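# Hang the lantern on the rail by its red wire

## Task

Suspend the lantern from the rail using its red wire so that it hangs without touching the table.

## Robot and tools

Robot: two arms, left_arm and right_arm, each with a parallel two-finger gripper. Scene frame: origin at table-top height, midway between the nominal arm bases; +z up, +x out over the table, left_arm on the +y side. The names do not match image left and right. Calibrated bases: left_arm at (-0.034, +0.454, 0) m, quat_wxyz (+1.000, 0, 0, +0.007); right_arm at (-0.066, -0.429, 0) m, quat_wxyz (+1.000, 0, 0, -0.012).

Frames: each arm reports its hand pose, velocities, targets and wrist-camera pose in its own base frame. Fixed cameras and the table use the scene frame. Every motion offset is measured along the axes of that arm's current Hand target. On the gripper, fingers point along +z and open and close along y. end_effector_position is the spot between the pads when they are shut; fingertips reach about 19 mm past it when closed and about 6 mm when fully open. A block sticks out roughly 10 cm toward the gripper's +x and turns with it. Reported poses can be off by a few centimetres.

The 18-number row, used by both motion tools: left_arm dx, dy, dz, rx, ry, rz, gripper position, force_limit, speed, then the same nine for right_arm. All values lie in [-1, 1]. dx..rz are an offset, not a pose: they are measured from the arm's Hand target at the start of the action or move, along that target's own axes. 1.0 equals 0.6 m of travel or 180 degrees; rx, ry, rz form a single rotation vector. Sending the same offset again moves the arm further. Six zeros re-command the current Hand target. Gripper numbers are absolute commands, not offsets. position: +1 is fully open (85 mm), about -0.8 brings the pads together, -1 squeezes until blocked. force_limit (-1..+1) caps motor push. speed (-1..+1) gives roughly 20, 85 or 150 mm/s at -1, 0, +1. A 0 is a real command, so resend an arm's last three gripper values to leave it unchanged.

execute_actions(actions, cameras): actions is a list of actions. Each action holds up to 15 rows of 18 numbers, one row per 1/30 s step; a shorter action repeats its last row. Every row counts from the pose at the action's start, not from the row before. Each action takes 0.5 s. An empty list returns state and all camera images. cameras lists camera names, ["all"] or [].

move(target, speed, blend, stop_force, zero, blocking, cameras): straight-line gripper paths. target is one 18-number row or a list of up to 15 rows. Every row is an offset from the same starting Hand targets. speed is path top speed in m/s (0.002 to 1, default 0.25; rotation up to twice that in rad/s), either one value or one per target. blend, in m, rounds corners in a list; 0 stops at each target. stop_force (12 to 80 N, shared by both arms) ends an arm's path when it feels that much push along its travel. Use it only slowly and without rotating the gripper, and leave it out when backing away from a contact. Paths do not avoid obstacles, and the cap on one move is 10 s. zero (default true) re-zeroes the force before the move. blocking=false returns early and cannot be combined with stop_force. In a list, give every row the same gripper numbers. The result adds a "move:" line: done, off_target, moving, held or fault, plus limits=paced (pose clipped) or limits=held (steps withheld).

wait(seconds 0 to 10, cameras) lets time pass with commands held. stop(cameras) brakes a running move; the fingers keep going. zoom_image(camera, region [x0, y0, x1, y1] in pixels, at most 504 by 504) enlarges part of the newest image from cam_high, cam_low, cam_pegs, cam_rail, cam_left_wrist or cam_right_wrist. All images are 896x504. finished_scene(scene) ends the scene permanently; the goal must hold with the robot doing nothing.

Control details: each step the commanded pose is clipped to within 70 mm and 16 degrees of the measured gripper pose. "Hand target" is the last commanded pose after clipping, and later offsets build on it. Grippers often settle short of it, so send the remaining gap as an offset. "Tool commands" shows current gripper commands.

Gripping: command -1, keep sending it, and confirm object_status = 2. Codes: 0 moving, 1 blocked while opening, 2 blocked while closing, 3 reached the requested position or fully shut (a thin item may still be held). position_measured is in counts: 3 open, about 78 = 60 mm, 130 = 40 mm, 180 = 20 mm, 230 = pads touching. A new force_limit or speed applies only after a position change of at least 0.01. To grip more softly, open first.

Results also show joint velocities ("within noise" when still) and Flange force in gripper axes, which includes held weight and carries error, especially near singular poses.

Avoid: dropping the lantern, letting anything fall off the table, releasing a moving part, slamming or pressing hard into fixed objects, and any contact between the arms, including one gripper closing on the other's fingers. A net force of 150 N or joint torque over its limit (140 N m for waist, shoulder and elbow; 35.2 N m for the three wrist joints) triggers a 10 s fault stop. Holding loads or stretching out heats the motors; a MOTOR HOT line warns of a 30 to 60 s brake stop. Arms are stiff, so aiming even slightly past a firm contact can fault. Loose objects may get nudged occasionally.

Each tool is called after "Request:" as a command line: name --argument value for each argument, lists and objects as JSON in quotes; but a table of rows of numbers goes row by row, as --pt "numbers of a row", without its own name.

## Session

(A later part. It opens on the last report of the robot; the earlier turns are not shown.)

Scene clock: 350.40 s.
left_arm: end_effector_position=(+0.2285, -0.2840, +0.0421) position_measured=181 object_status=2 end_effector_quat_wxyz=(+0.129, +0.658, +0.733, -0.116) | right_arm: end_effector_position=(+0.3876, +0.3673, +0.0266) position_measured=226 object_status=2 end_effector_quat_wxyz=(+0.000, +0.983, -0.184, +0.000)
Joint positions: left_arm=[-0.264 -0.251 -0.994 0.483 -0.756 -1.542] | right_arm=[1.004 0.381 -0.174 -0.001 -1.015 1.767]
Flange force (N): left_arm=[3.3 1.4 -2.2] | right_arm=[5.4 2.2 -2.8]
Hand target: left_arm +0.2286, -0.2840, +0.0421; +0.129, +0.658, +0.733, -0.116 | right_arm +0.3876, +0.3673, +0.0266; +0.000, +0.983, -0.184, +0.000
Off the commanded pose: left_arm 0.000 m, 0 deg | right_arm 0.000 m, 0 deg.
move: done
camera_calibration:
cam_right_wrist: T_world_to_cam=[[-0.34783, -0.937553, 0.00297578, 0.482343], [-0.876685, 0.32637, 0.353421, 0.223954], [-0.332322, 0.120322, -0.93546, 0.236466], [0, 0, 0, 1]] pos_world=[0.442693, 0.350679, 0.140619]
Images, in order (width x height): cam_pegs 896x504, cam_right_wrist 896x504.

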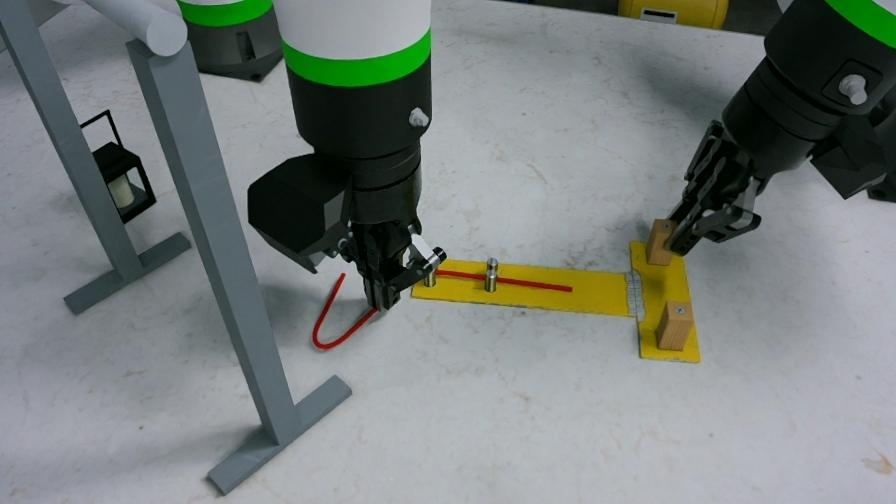

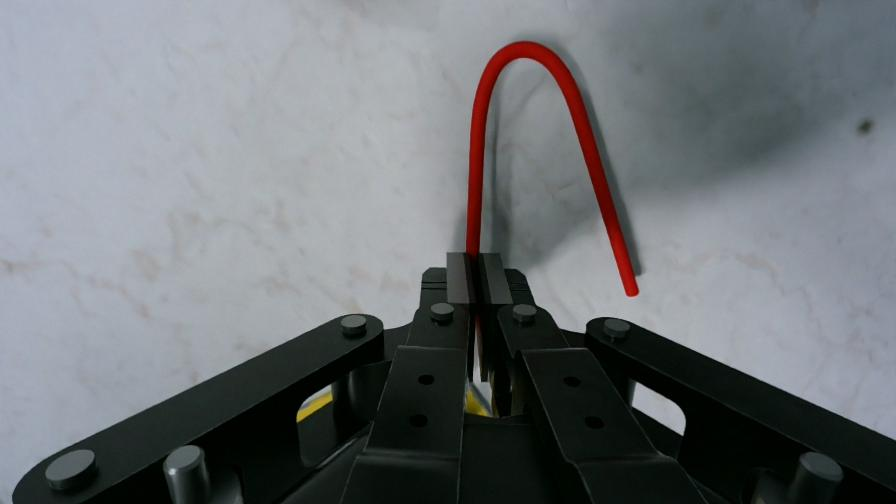

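Request:
move --pt "0 0 0 0 0 0 -1 -1 -1 -0.0098 -0.0377 0 0 0 -0.1667 -1 0.3 -1" --pt "0 0 0 0 0 0 -1 -1 -1 -0.035 -0.063 0 0 0 -0.3333 -1 0.3 -1" --pt "0 0 0 0 0 0 -1 -1 -1 -0.0588 -0.0712 0 0 0 -0.4611 -1 0.3 -1" --speed 0.15 --blend 0.008 --cameras '["cam_pegs","cam_right_wrist","cam_high"]'

Request:
zoom_image --camera "cam_pegs" --region '[370, 200, 610, 400]'

Scene clock: 359.93 s.
left_arm: end_effector_position=(+0.2286, -0.2840, +0.0421) position_measured=181 object_status=2 end_effector_quat_wxyz=(+0.129, +0.658, +0.733, -0.116) | right_arm: end_effector_position=(+0.3702, +0.4198, +0.0266) position_measured=226 object_status=2 end_effector_quat_wxyz=(+0.000, +0.858, +0.513, +0.000)
Joint positions: left_arm=[-0.264 -0.251 -0.994 0.483 -0.756 -1.542] | right_arm=[1.082 0.437 -0.094 -0.001 -1.04 3.138]
Flange force (N): left_arm=[8.5 -3.2 -10.0] | right_arm=[-1.9 15.3 -3.2]
Hand target: left_arm +0.2286, -0.2840, +0.0421; +0.129, +0.658, +0.733, -0.116 | right_arm +0.3702, +0.4199, +0.0266; +0.000, +0.858, +0.513, +0.000
Off the commanded pose: left_arm 0.000 m, 0 deg | right_arm 0.000 m, 0 deg.
move: done
camera_calibration:
cam_right_wrist: T_world_to_cam=[[0.888173, -0.459497, 0.00337757, -0.132719], [-0.431097, -0.830689, 0.352295, 0.512358], [-0.159073, -0.314355, -0.935883, 0.342745], [0, 0, 0, 1]] pos_world=[0.393275, 0.47237, 0.140717]
Images, in order (width x height): cam_high 896x504, cam_pegs 896x504, cam_right_wrist 896x504.

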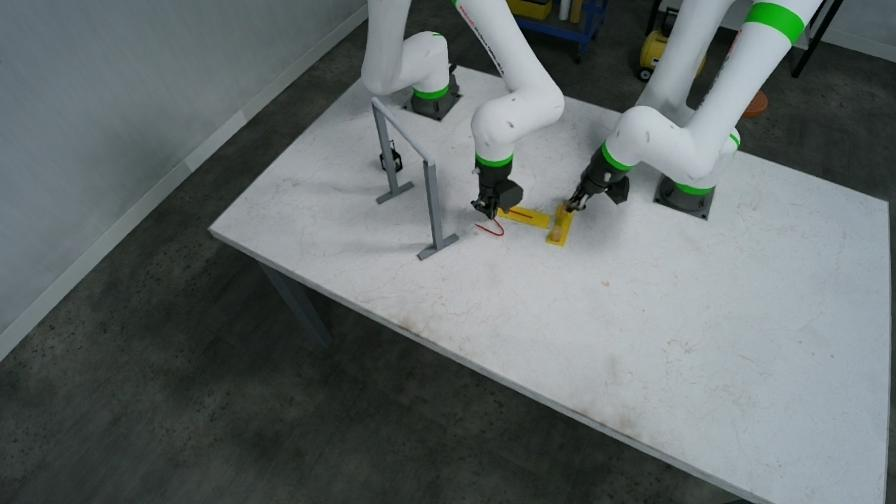

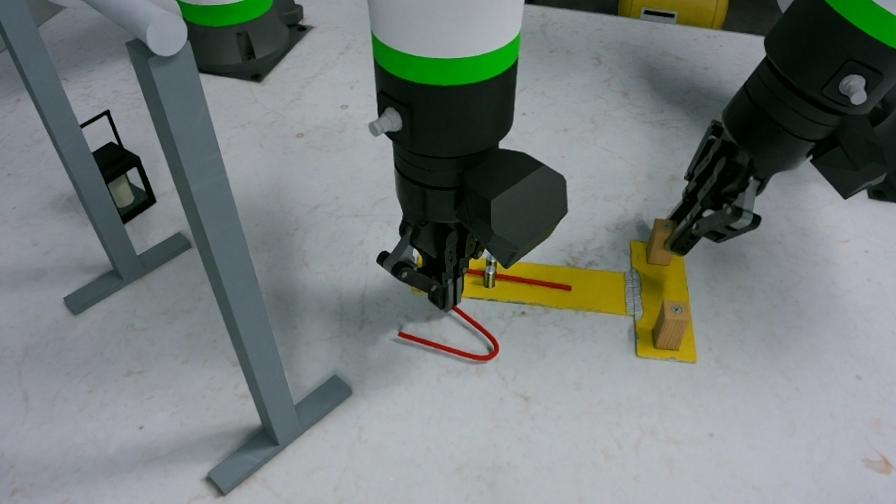

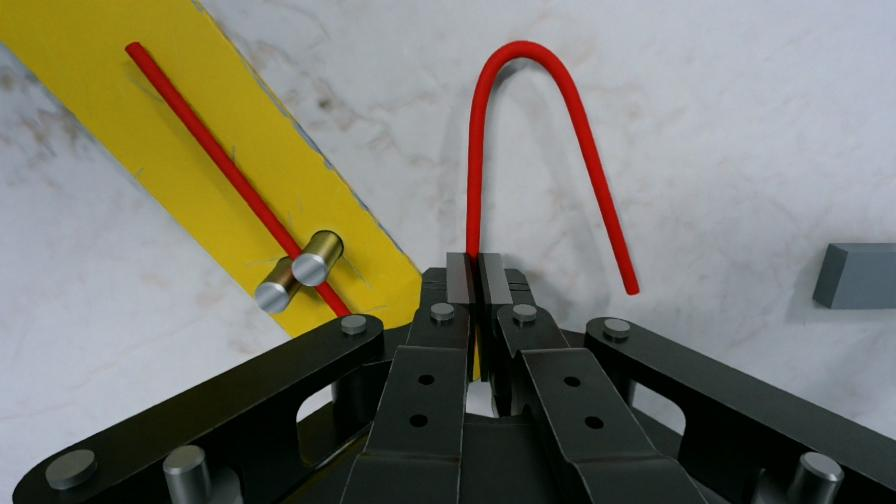

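Scaled by 2.100.

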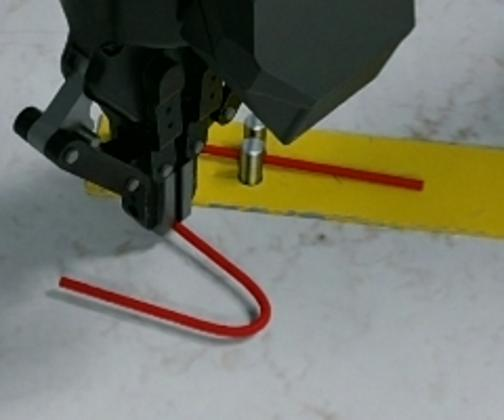

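Request:
execute_actions --actions '[[[0,0,0,0,0,0,-1,-1,-1,0,0,0,0,0,0,-0.5,0.3,-1]],[[0,0,0,0,0,0,-1,-1,-1,0,0,0,0,0,0,-0.5,0.3,-1]]]'

Request:
move --target '[0,0,0,0,0,0,-1,-1,-1,0,0,-0.15,0,0,0,-0.5,0.3,-1]' --speed 0.15 --cameras '["cam_pegs","cam_right_wrist"]'

Request:
zoom_image --camera "cam_pegs" --region '[370, 200, 610, 400]'

Scene clock: 393.67 s.
left_arm: end_effector_position=(+0.2286, -0.2840, +0.0421) position_measured=181 object_status=2 end_effector_quat_wxyz=(+0.129, +0.658, +0.733, -0.116) | right_arm: end_effector_position=(+0.3702, +0.4199, +0.0266) position_measured=192 object_status=3 end_effector_quat_wxyz=(+0.000, +0.858, +0.513, +0.000)
Joint positions: left_arm=[-0.264 -0.251 -0.994 0.483 -0.756 -1.542] | right_arm=[1.082 0.437 -0.094 -0.001 -1.04 3.138]
Flange force (N): left_arm=[2.9 0.0 -1.6] | right_arm=[0.0 5.9 -2.7]
Flange force at the end of the 1st action (N): left_arm=[3.7 -0.6 -2.9] | right_arm=[-0.4 6.8 -3.3]
Hand target: left_arm +0.2286, -0.2840, +0.0421; +0.129, +0.658, +0.733, -0.116 | right_arm +0.3702, +0.4199, +0.0266; +0.000, +0.858, +0.513, +0.000
Off the commanded pose: left_arm 0.000 m, 0 deg | right_arm 0.000 m, 0 deg.

Scene clock: 394.60 s.
left_arm: end_effector_position=(+0.2286, -0.2840, +0.0421) position_measured=181 object_status=2 end_effector_quat_wxyz=(+0.129, +0.658, +0.733, -0.116) | right_arm: end_effector_position=(+0.3703, +0.4198, +0.1167) position_measured=192 object_status=3 end_effector_quat_wxyz=(+0.000, +0.858, +0.513, +0.000)
Joint positions: left_arm=[-0.264 -0.251 -0.994 0.483 -0.756 -1.542] | right_arm=[1.082 0.344 0.008 0 -1.234 3.138]
Flange force (N): left_arm=[2.0 0.5 -1.0] | right_arm=[0.4 5.5 -2.9]
Hand target: left_arm +0.2286, -0.2840, +0.0421; +0.129, +0.658, +0.733, -0.116 | right_arm +0.3702, +0.4198, +0.1166; +0.000, +0.858, +0.513, +0.000
Off the commanded pose: left_arm 0.000 m, 0 deg | right_arm 0.000 m, 0 deg.
move: done
camera_calibration:
cam_right_wrist: T_world_to_cam=[[0.888163, -0.459515, 0.00357503, -0.133192], [-0.431195, -0.830686, 0.352181, 0.48064], [-0.158863, -0.314335, -0.935925, 0.426971], [0, 0, 0, 1]] pos_world=[0.393375, 0.47227, 0.230817]
Images, in order (width x height): cam_pegs 896x504, cam_right_wrist 896x504.

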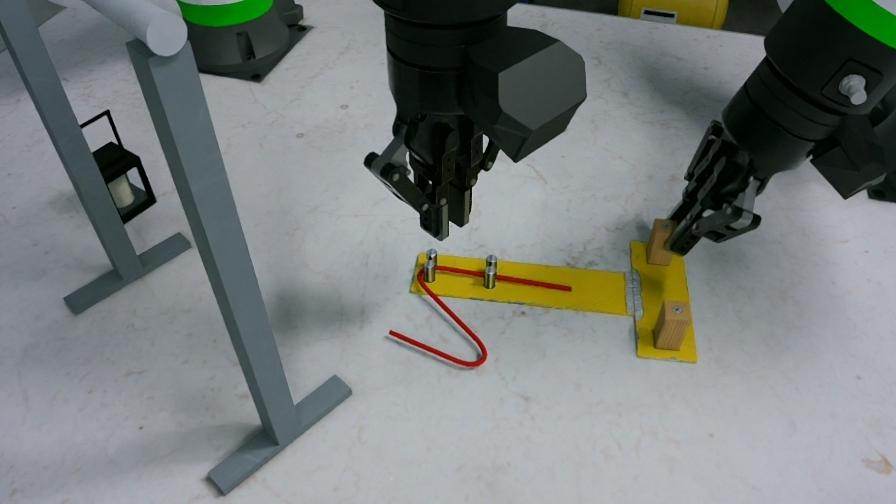

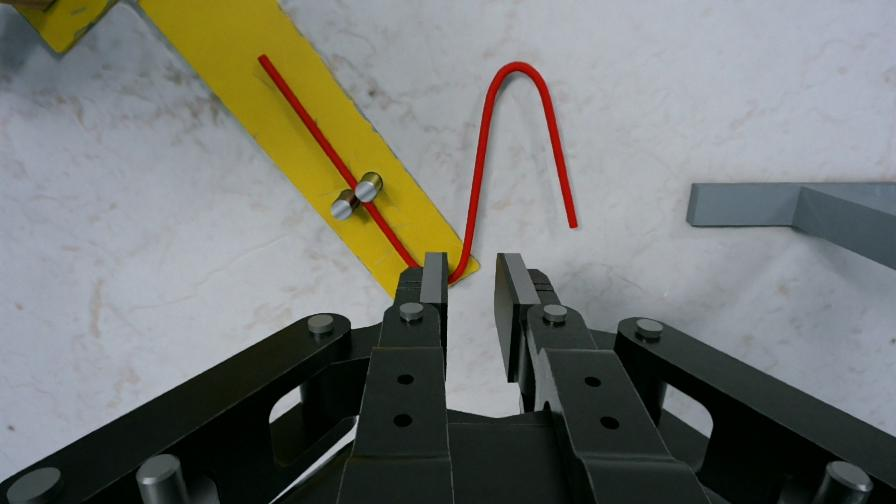

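Scaled by 2.100.

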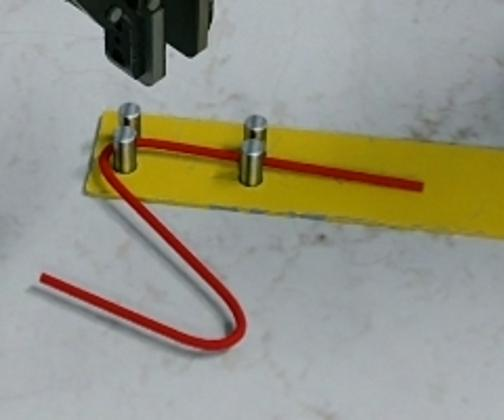

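Request:
move --target '[0,0,0,0,0,0,-1,-1,-1,0.0235,-0.0167,0.0587,-0.0832,-0.0057,0.043,-0.5,0.3,-1]' --speed 0.15 --cameras '["cam_pegs","cam_right_wrist"]'

Scene clock: 410.13 s.
left_arm: end_effector_position=(+0.2286, -0.2840, +0.0421) position_measured=181 object_status=2 end_effector_quat_wxyz=(+0.129, +0.658, +0.733, -0.116) | right_arm: end_effector_position=(+0.3681, +0.4370, +0.0814) position_measured=192 object_status=3 end_effector_quat_wxyz=(+0.116, +0.884, +0.450, +0.059)
Joint positions: left_arm=[-0.264 -0.251 -0.994 0.483 -0.756 -1.542] | right_arm=[1.233 0.412 -0.094 0.274 -1.155 2.728]
Flange force (N): left_arm=[2.5 0.7 -1.2] | right_arm=[2.1 5.2 -2.0]
Hand target: left_arm +0.2286, -0.2840, +0.0421; +0.129, +0.658, +0.733, -0.116 | right_arm +0.3681, +0.4370, +0.0814; +0.116, +0.884, +0.450, +0.059
Off the commanded pose: left_arm 0.000 m, 0 deg | right_arm 0.000 m, 0 deg.
move: done
camera_calibration:
cam_right_wrist: T_world_to_cam=[[0.789362, -0.555277, 0.261869, -0.0659702], [-0.613909, -0.710583, 0.343784, 0.521889], [-0.00481533, -0.432134, -0.901797, 0.390986], [0, 0, 0, 1]] pos_world=[0.37435, 0.503172, 0.190448]
Images, in order (width x height): cam_pegs 896x504, cam_right_wrist 896x504.

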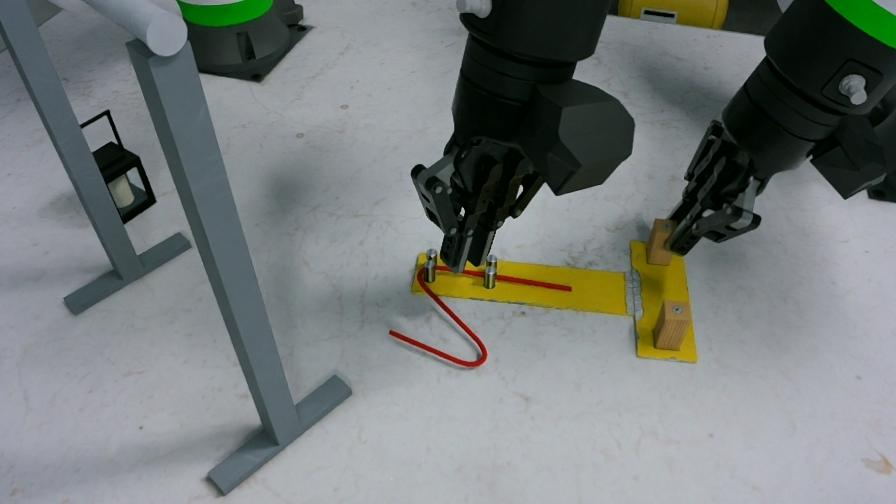

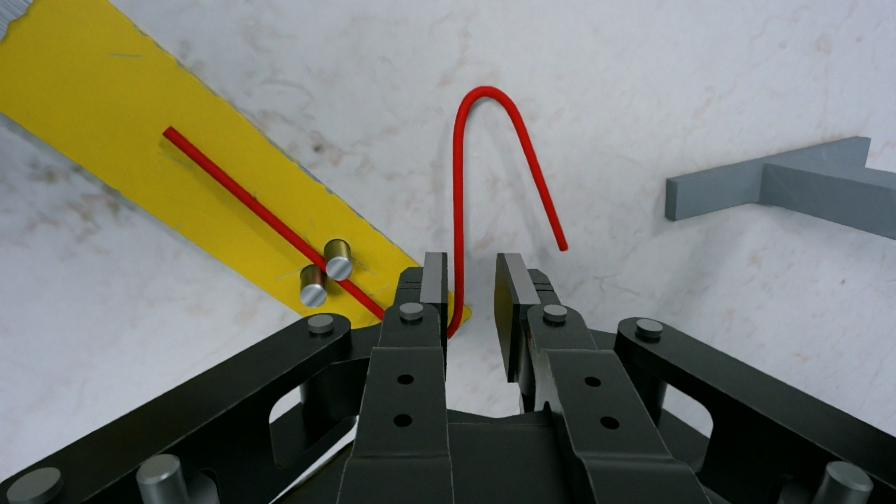

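Request:
move --target '[0,0,0,0,0,0,-1,-1,-1,0,-0.0032,0.1,0,0,0,-0.5,0.3,-1]' --speed 0.06

Request:
execute_actions --actions '[[[0,0,0,0,0,0,-1,-1,-1,0,0,0,0,0,0,-1,0.3,-1]],[[0,0,0,0,0,0,-1,-1,-1,0,0,0,0,0,0,-1,0.3,-1]]]' --cameras '["cam_pegs","cam_right_wrist"]'

Request:
zoom_image --camera "cam_pegs" --region '[370, 200, 610, 400]'

Scene clock: 418.13 s.
left_arm: end_effector_position=(+0.2286, -0.2840, +0.0421) position_measured=181 object_status=2 end_effector_quat_wxyz=(+0.129, +0.658, +0.733, -0.116) | right_arm: end_effector_position=(+0.3791, +0.4290, +0.0230) position_measured=192 object_status=3 end_effector_quat_wxyz=(+0.116, +0.883, +0.450, +0.059)
Joint positions: left_arm=[-0.264 -0.251 -0.994 0.483 -0.756 -1.542] | right_arm=[1.208 0.476 -0.159 0.296 -1.025 2.71]
Flange force (N): left_arm=[1.8 0.5 -0.6] | right_arm=[1.9 6.1 -3.0]
Hand target: left_arm +0.2286, -0.2840, +0.0421; +0.129, +0.658, +0.733, -0.116 | right_arm +0.3791, +0.4290, +0.0230; +0.116, +0.884, +0.450, +0.059
Off the commanded pose: left_arm 0.000 m, 0 deg | right_arm 0.000 m, 0 deg.
move: done

Scene clock: 419.33 s.
left_arm: end_effector_position=(+0.2286, -0.2840, +0.0421) position_measured=181 object_status=2 end_effector_quat_wxyz=(+0.129, +0.658, +0.733, -0.116) | right_arm: end_effector_position=(+0.3791, +0.4290, +0.0230) position_measured=225 object_status=2 end_effector_quat_wxyz=(+0.116, +0.883, +0.450, +0.059)
Joint positions: left_arm=[-0.264 -0.251 -0.994 0.483 -0.756 -1.542] | right_arm=[1.208 0.476 -0.159 0.296 -1.025 2.71]
Flange force (N): left_arm=[3.1 0.0 -2.3] | right_arm=[2.8 7.2 -1.9]
Flange force at the end of the 1st action (N): left_arm=[2.2 0.3 -1.1] | right_arm=[1.7 5.7 -1.9]
Hand target: left_arm +0.2286, -0.2840, +0.0421; +0.129, +0.658, +0.733, -0.116 | right_arm +0.3791, +0.4290, +0.0230; +0.116, +0.884, +0.450, +0.059
Off the commanded pose: left_arm 0.000 m, 0 deg | right_arm 0.000 m, 0 deg.
camera_calibration:
cam_right_wrist: T_world_to_cam=[[0.789379, -0.5552, 0.261981, -0.0639408], [-0.613888, -0.710593, 0.3438, 0.543091], [-0.00471515, -0.432215, -0.901758, 0.334914], [0, 0, 0, 1]] pos_world=[0.38545, 0.495172, 0.132048]
Images, in order (width x height): cam_pegs 896x504, cam_right_wrist 896x504.

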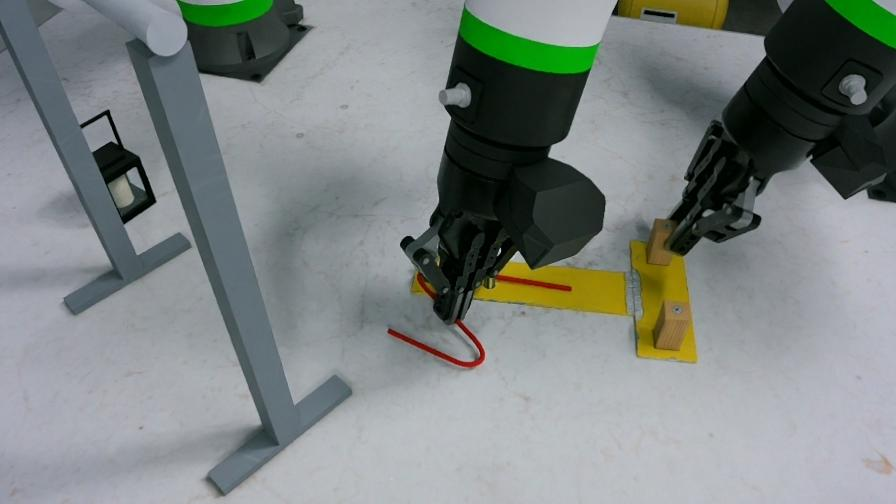

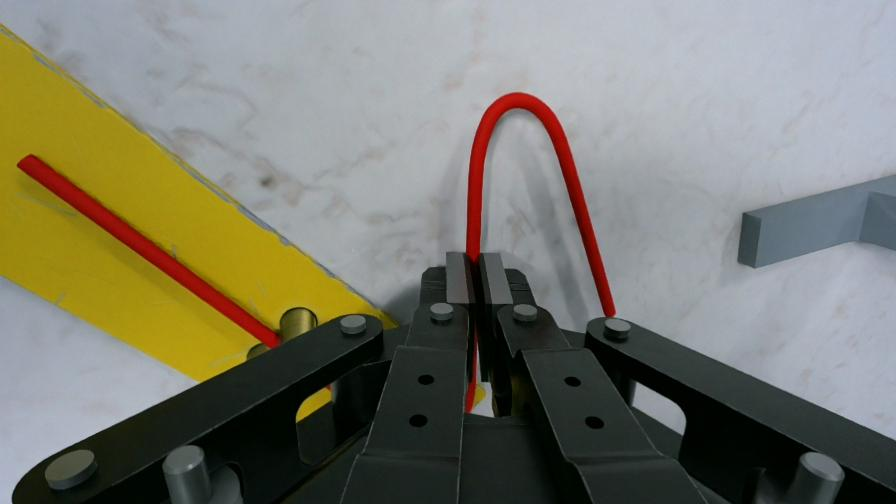

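Scaled by 2.100.

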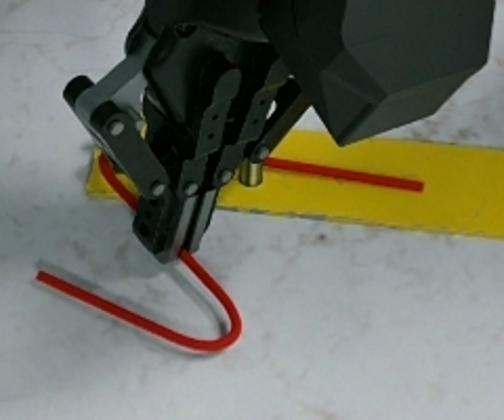

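Request:
move --target '[0,0,0,0,0,0,-1,-1,-1,0,0.0345,-0.1288,0,0,0,-1,0.3,-1]' --speed 0.05 --cameras '["cam_pegs","cam_right_wrist"]'

Request:
zoom_image --camera "cam_pegs" --region '[370, 170, 610, 370]'

Scene clock: 424.43 s.
left_arm: end_effector_position=(+0.2286, -0.2840, +0.0421) position_measured=181 object_status=2 end_effector_quat_wxyz=(+0.129, +0.658, +0.733, -0.116) | right_arm: end_effector_position=(+0.3791, +0.4289, +0.1030) position_measured=225 object_status=2 end_effector_quat_wxyz=(+0.116, +0.884, +0.450, +0.059)
Joint positions: left_arm=[-0.264 -0.251 -0.994 0.483 -0.756 -1.542] | right_arm=[1.21 0.389 -0.071 0.271 -1.194 2.763]
Flange force (N): left_arm=[2.0 0.9 0.1] | right_arm=[3.0 5.6 -1.9]
Hand target: left_arm +0.2286, -0.2840, +0.0421; +0.129, +0.658, +0.733, -0.116 | right_arm +0.3791, +0.4289, +0.1030; +0.116, +0.884, +0.450, +0.059
Off the commanded pose: left_arm 0.000 m, 0 deg | right_arm 0.000 m, 0 deg.
move: done
camera_calibration:
cam_right_wrist: T_world_to_cam=[[0.789378, -0.555234, 0.26191, -0.0848436], [-0.613888, -0.710567, 0.343855, 0.51543], [-0.00481514, -0.432215, -0.901758, 0.407049], [0, 0, 0, 1]] pos_world=[0.38535, 0.495072, 0.212048]
Images, in order (width x height): cam_pegs 896x504, cam_right_wrist 896x504.

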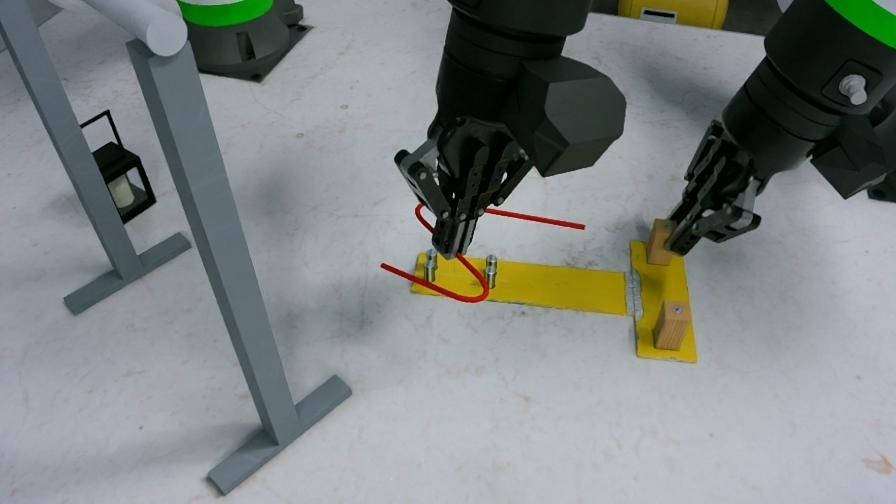

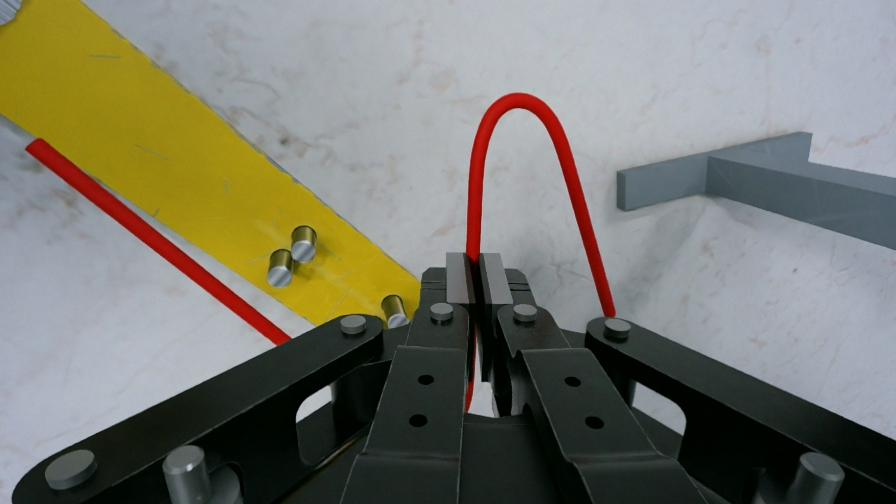

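Scaled by 2.100.

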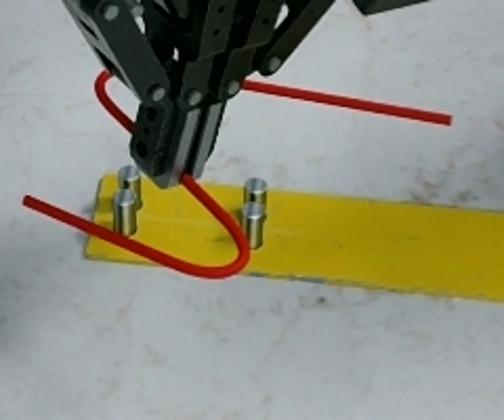

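Request:
move --pt "0 0 0 0 0 0 -0.2 -1 -1 0 0.0432 -0.161 0 0 0 -1 0.3 -1" --pt "0 0 0 0 0 0 -0.2 -1 -1 -0.1117 0.1257 -0.3063 0 -0.149 0.5555 -1 0.3 -1" --pt "0 0 0 0 0 0 -0.2 -1 -1 -0.3298 0.219 -0.2813 0 0.2202 -0.8211 -1 0.3 -1" --speed 0.25 --blend 0.03 --cameras '["cam_pegs","cam_right_wrist","cam_high"]'

Scene clock: 456.20 s.
left_arm: end_effector_position=(+0.2286, -0.2840, +0.0421) position_measured=154 object_status=3 end_effector_quat_wxyz=(+0.129, +0.658, +0.733, -0.116) | right_arm: end_effector_position=(+0.3302, +0.2197, +0.2998) position_measured=225 object_status=2 end_effector_quat_wxyz=(-0.031, -0.231, +0.964, +0.128)
Joint positions: left_arm=[-0.264 -0.251 -0.994 0.483 -0.756 -1.542] | right_arm=[0.705 -0.138 -0.037 -0.256 -1.607 -0.252]
Flange force (N): left_arm=[1.4 0.9 -1.0] | right_arm=[-1.4 -5.3 -4.6]
Hand target: left_arm +0.2286, -0.2840, +0.0421; +0.129, +0.658, +0.733, -0.116 | right_arm +0.3301, +0.2197, +0.2998; -0.031, -0.231, +0.964, +0.128
Off the commanded pose: left_arm 0.000 m, 0 deg | right_arm 0.000 m, 0 deg.
move: done; blend cut to 0 m at target 1
camera_calibration:
cam_right_wrist: T_world_to_cam=[[-0.451543, 0.852384, 0.263724, -0.114052], [0.869508, 0.354067, 0.344372, -0.45475], [0.200161, 0.384809, -0.901031, 0.24647], [0, 0, 0, 1]] pos_world=[0.294576, 0.163384, 0.408759]
Images, in order (width x height): cam_high 896x504, cam_pegs 896x504, cam_right_wrist 896x504.

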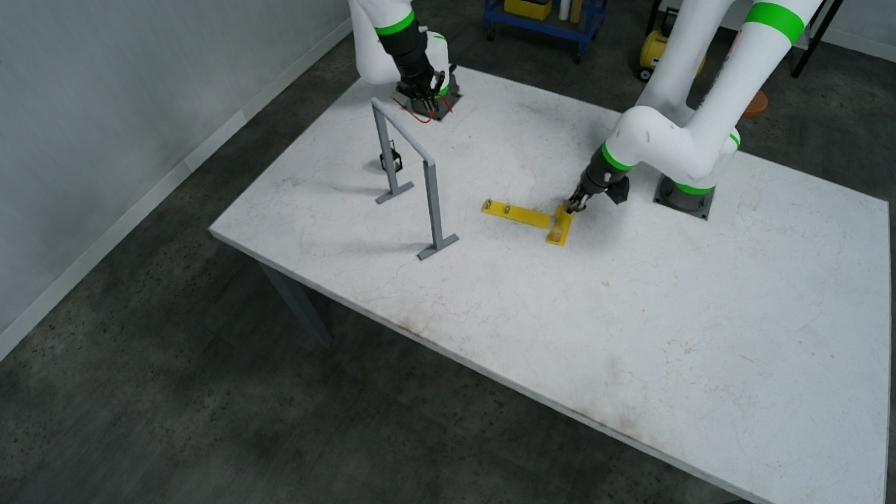

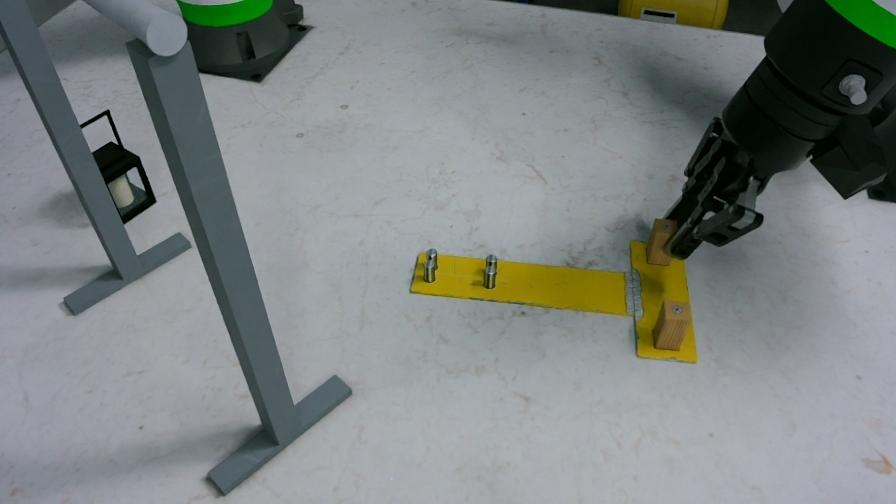

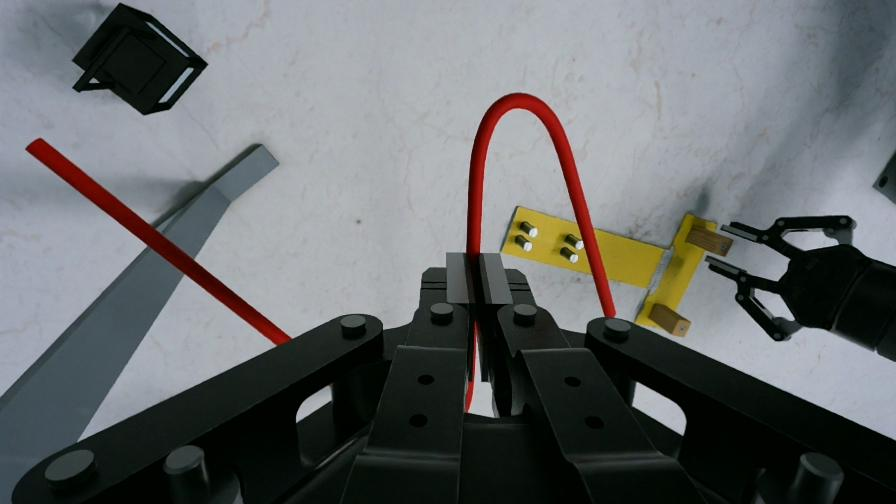

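Request:
zoom_image --camera "cam_right_wrist" --region '[50, 0, 230, 130]'

Scaled by 2.800.

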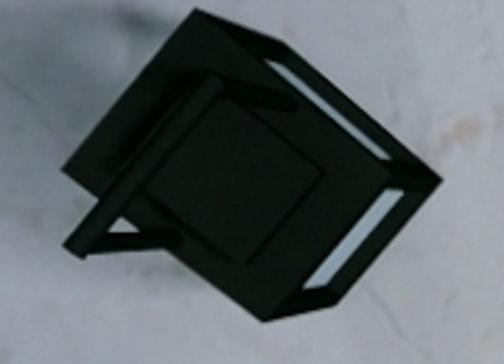

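Request:
move --pt "-0.0684 0 -0.188 0 0 0 -0.2 -1 -1 0 0 0 0 0 0 -1 0.3 -1" --pt "-0.386 0.088 -0.317 0 -0.194 0 -0.2 -1 -1 0 0 0 0 0 0 -1 0.3 -1" --speed 0.2 --cameras '["cam_left_wrist","cam_pegs","cam_high"]'

Scene clock: 500.33 s.
left_arm: end_effector_position=(+0.2974, -0.4300, +0.3000) position_measured=154 object_status=3 end_effector_quat_wxyz=(+0.343, +0.593, +0.660, -0.308) | right_arm: end_effector_position=(+0.3301, +0.2197, +0.2998) position_measured=225 object_status=2 end_effector_quat_wxyz=(-0.031, -0.231, +0.964, +0.128)
Joint positions: left_arm=[-0.414 -0.291 -0.782 1.154 -0.888 -1.744] | right_arm=[0.706 -0.138 -0.037 -0.256 -1.607 -0.252]
Flange force (N): left_arm=[1.0 0.6 -1.2] | right_arm=[-2.2 -7.0 -4.9]
Hand target: left_arm +0.2974, -0.4300, +0.3000; +0.343, +0.593, +0.660, -0.308 | right_arm +0.3301, +0.2197, +0.2998; -0.031, -0.231, +0.964, +0.128
Off the commanded pose: left_arm 0.000 m, 0 deg | right_arm 0.000 m, 0 deg.
move: done
camera_calibration:
cam_left_wrist: T_world_to_cam=[[0.991734, 0.128258, -0.00359646, -0.232809], [0.0393092, -0.277032, 0.960056, -0.396641], [0.122138, -0.952262, -0.279784, -0.229863], [0, 0, 0, 1]] pos_world=[0.274552, -0.298913, 0.315648]
Images, in order (width x height): cam_high 896x504, cam_pegs 896x504, cam_left_wrist 896x504.

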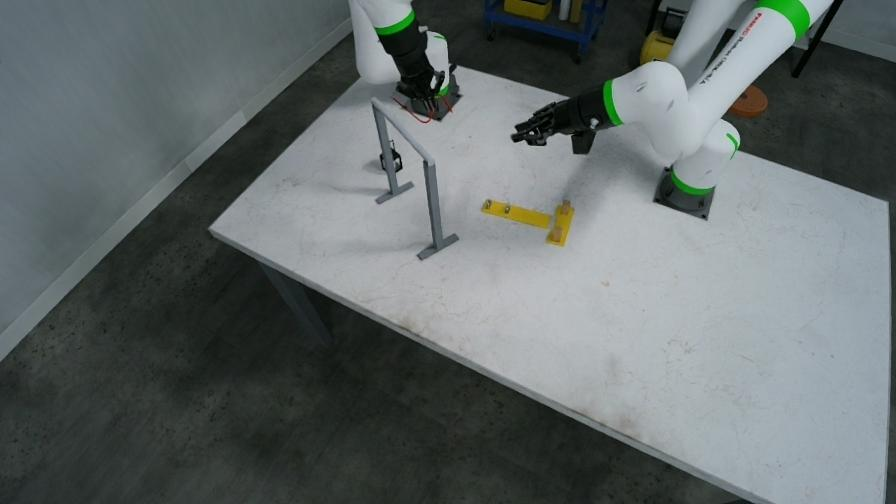

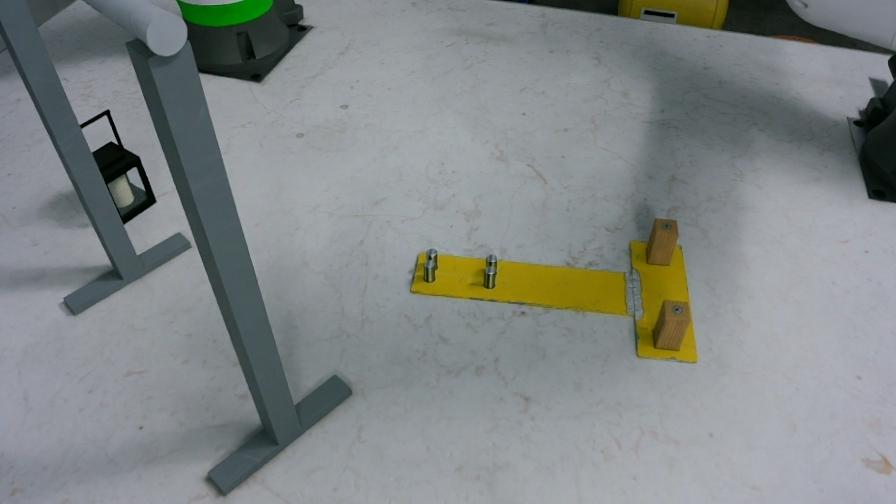

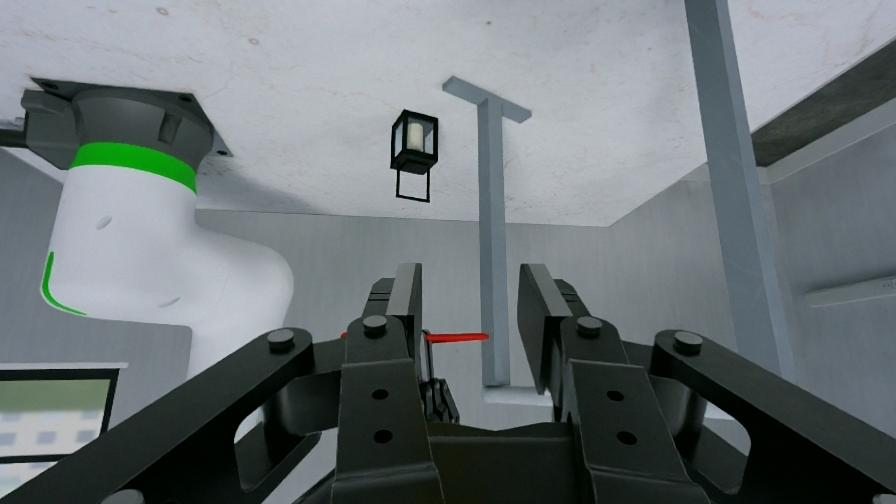

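Request:
move --pt "0 0 0 0 0 0 -0.2 -1 -1 -0.0398 -0.0542 0.1577 -0.035 -0.0344 -0.0093 -1 0.3 -1" --pt "0 0 0 0 0 0 -0.2 -1 -1 -0.0247 -0.1245 0.3045 -0.035 -0.0344 -0.0093 -1 0.3 -1" --speed 0.12 --blend 0.02 --cameras '["cam_left_wrist","cam_pegs","cam_right_wrist"]'

Request:
zoom_image --camera "cam_left_wrist" --region '[330, 80, 530, 240]'

Scene clock: 518.57 s.
left_arm: end_effector_position=(+0.2974, -0.4300, +0.3000) position_measured=154 object_status=3 end_effector_quat_wxyz=(+0.343, +0.593, +0.660, -0.308) | right_arm: end_effector_position=(+0.3530, +0.2176, +0.1629) position_measured=225 object_status=2 end_effector_quat_wxyz=(+0.009, -0.236, +0.952, +0.194)
Joint positions: left_arm=[-0.414 -0.291 -0.782 1.154 -0.888 -1.744] | right_arm=[0.576 -0.094 -0.314 -0.386 -1.225 0.019]
Flange force (N): left_arm=[1.2 0.6 -1.9] | right_arm=[-1.0 -6.7 -5.2]
Flange force when the fault began (N): right_arm=[38.1 107.0 -48.1]
Hand target: left_arm +0.2974, -0.4300, +0.3000; +0.343, +0.593, +0.660, -0.308 | right_arm +0.3530, +0.2176, +0.1629; +0.009, -0.236, +0.952, +0.194 (not the last commanded pose)
Tool commands: left_gripper/position=-0.2 left_gripper/force_limit=-1.0 left_gripper/speed=-1.0 right_gripper/position=-1.0 right_gripper/force_limit=+0.301961 right_gripper/speed=-1.0
Off the commanded pose: left_arm 0.000 m, 0 deg | right_arm 0.060 m, 0 deg.
FORCE FAULT: contact force on the right arm reached its limit, and that arm stopped. The contact can be on any part of that arm, not only on its tool. That arm's remaining commands of this call were not run. That arm is still stopped at the end of this call. That arm stays stopped for about 10 more seconds. Until then a move that you send moves the other arm only, and its call returns only when the move has ended. Once the stop has ended, the next robot result says so. If the stop ends while you think or write, that arm runs what you send next, counted from a new Hand target: where the arm stands when the stop ends. While its stop runs, that arm takes no new command, but its gripper still runs the gripper command that each later call begins with. Until it ends, the stop uses up actions while you think or wait. An arm that is not stopped still takes commands.
move: fault (right_arm); path passed 1 of 2 targets
camera_calibration:
cam_left_wrist: T_world_to_cam=[[0.991747, 0.128163, -0.00362227, -0.232834], [0.0393076, -0.277036, 0.960055, -0.396545], [0.12204, -0.952274, -0.279787, -0.229867], [0, 0, 0, 1]] pos_world=[0.274552, -0.298913, 0.315548]
cam_right_wrist: T_world_to_cam=[[-0.46624, 0.804993, 0.366887, -0.0671276], [0.851512, 0.295898, 0.432865, -0.422085], [0.239892, 0.514228, -0.823421, 0.0645153], [0, 0, 0, 1]] pos_world=[0.312636, 0.145756, 0.260457]
Images, in order (width x height): cam_pegs 896x504, cam_left_wrist 896x504, cam_right_wrist 896x504.

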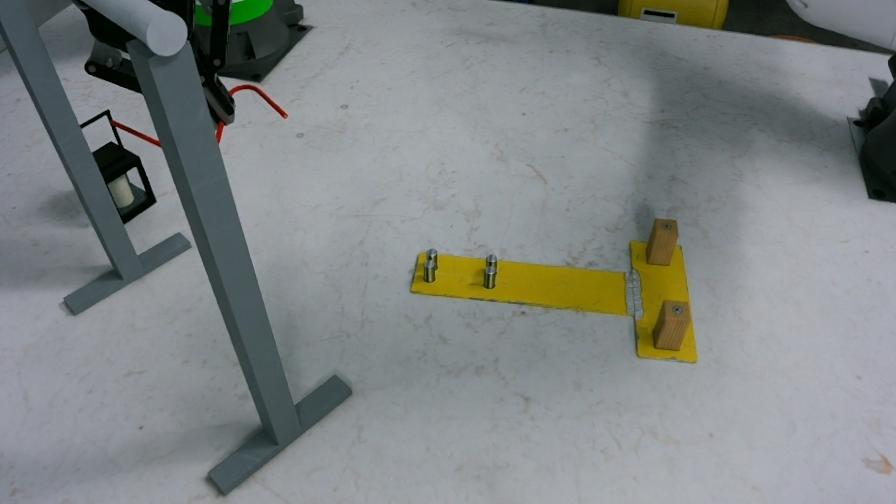

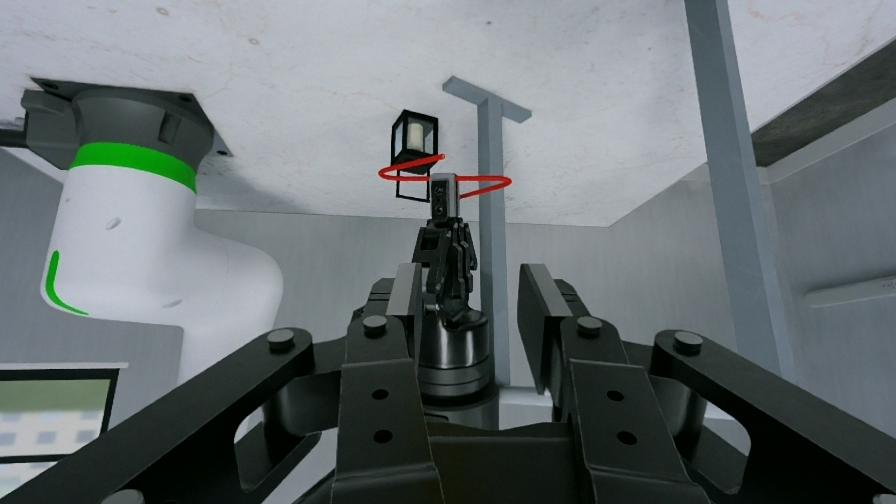

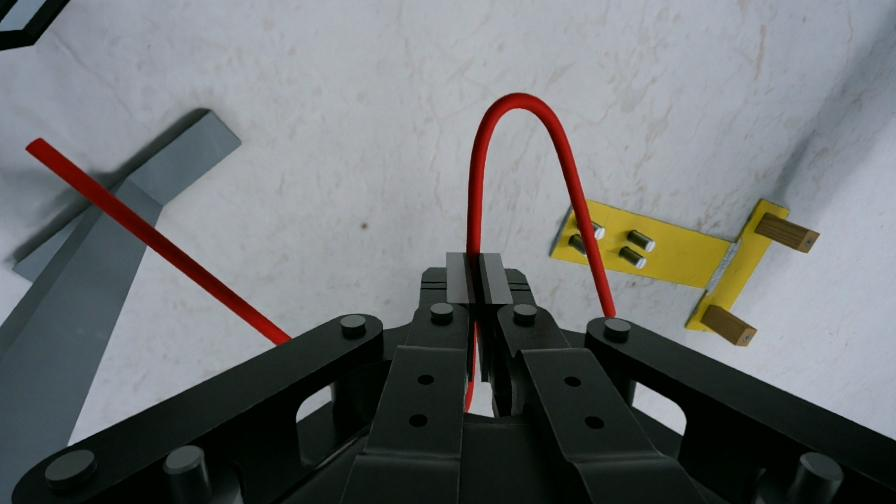

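Scaled by 2.520.

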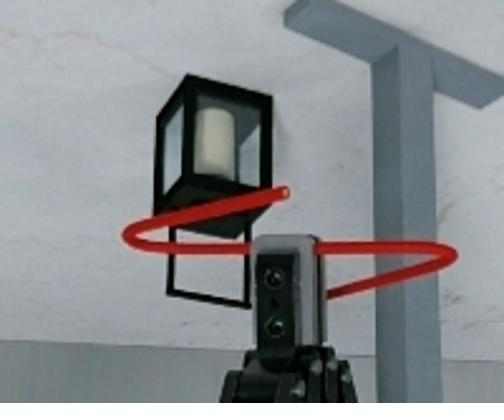

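Request:
wait --seconds 8

Scene clock: 543.93 s.
left_arm: end_effector_position=(+0.2974, -0.4300, +0.3000) position_measured=154 object_status=3 end_effector_quat_wxyz=(+0.343, +0.593, +0.660, -0.308) | right_arm: end_effector_position=(+0.3530, +0.2176, +0.1629) position_measured=225 object_status=2 end_effector_quat_wxyz=(+0.009, -0.236, +0.952, +0.194)
Joint positions: left_arm=[-0.414 -0.291 -0.782 1.154 -0.888 -1.744] | right_arm=[0.576 -0.094 -0.314 -0.386 -1.225 0.019]
Flange force (N): left_arm=[1.6 0.3 -1.4] | right_arm=[-1.0 -6.8 -5.2]
Hand target: left_arm +0.2974, -0.4300, +0.3000; +0.343, +0.593, +0.660, -0.308 | right_arm +0.3530, +0.2176, +0.1629; +0.009, -0.236, +0.952, +0.194 (not the last commanded pose)
Tool commands: left_gripper/position=-0.2 left_gripper/force_limit=-1.0 left_gripper/speed=-1.0 right_gripper/position=-1.0 right_gripper/force_limit=+0.301961 right_gripper/speed=-1.0
Off the commanded pose: left_arm 0.000 m, 0 deg | right_arm 0.060 m, 0 deg.
FORCE FAULT, CONTINUED: the right arm's stop, for the force fault that an earlier result reported, is over. The rest of the stop counts as 20 of the actions that you can send in this scene. During its stop the right arm's controller moved it back a little. That arm's target is now where it stood when the stop ended, not its last command. That arm accepts commands again.
wait: 8.00 s; at rest from the start

Request:
move --pt "0 0 0 0 0 0 -0.2 -1 -1 0.0295 0.0498 0.016 0 0 0 -1 0.3 -1" --pt "0 0 0 0 0 0 -0.2 -1 -1 0.0117 0.2123 -0.314 0 0 0 -1 0.3 -1" --speed 0.12 --cameras '["cam_left_wrist","cam_right_wrist","cam_high"]'

Scene clock: 551.87 s.
left_arm: end_effector_position=(+0.2974, -0.4300, +0.3000) position_measured=154 object_status=3 end_effector_quat_wxyz=(+0.343, +0.593, +0.660, -0.308) | right_arm: end_effector_position=(+0.3031, +0.2476, +0.3828) position_measured=225 object_status=2 end_effector_quat_wxyz=(+0.009, -0.236, +0.952, +0.194)
Joint positions: left_arm=[-0.414 -0.291 -0.782 1.154 -0.888 -1.744] | right_arm=[0.739 -0.23 0.072 -0.333 -1.659 -0.318]
Flange force (N): left_arm=[1.2 -0.1 -1.2] | right_arm=[-2.9 -7.5 -5.3]
Hand target: left_arm +0.2974, -0.4300, +0.3000; +0.343, +0.593, +0.660, -0.308 | right_arm +0.3031, +0.2477, +0.3829; +0.009, -0.236, +0.952, +0.194
Off the commanded pose: left_arm 0.000 m, 0 deg | right_arm 0.000 m, 0 deg.
move: done
camera_calibration:
cam_left_wrist: T_world_to_cam=[[0.991747, 0.128163, -0.00362227, -0.232834], [0.0393076, -0.277036, 0.960055, -0.396545], [0.12204, -0.952274, -0.279787, -0.229867], [0, 0, 0, 1]] pos_world=[0.274552, -0.298913, 0.315548]
cam_right_wrist: T_world_to_cam=[[-0.466258, 0.805076, 0.366682, -0.195169], [0.851468, 0.295949, 0.432916, -0.483723], [0.240011, 0.514068, -0.823485, 0.242239], [0, 0, 0, 1]] pos_world=[0.262736, 0.175756, 0.480456]
Images, in order (width x height): cam_high 896x504, cam_left_wrist 896x504, cam_right_wrist 896x504.

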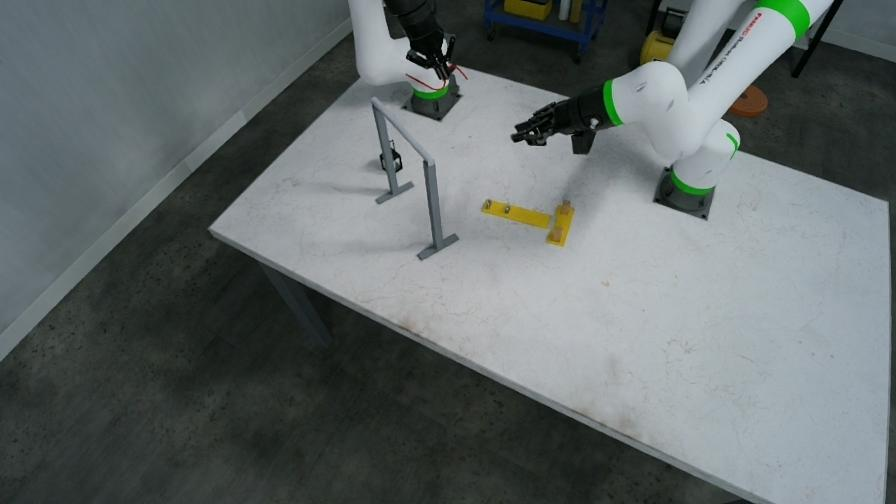

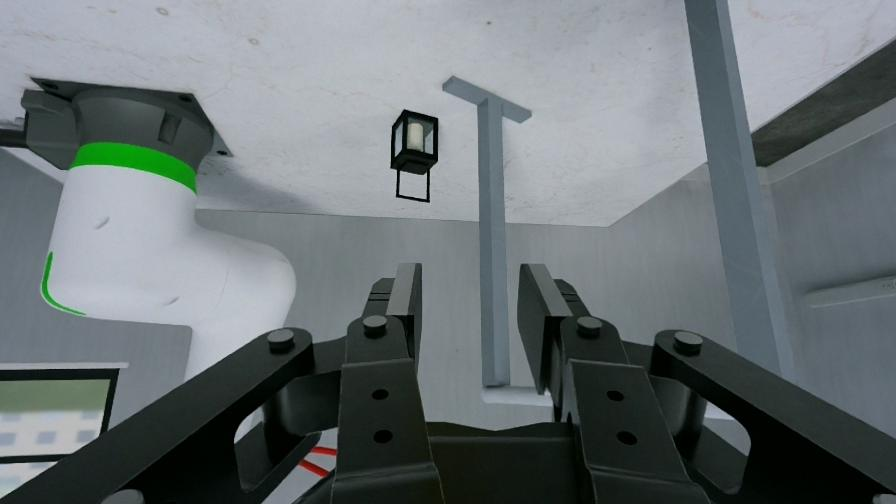

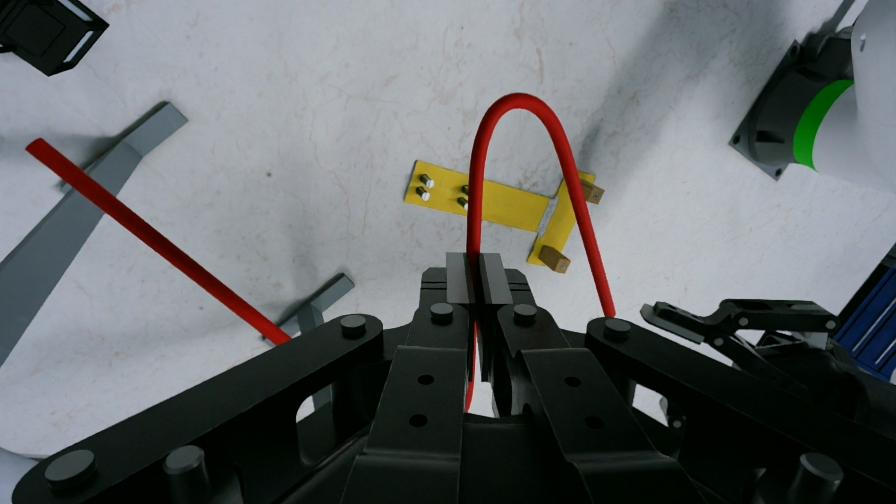

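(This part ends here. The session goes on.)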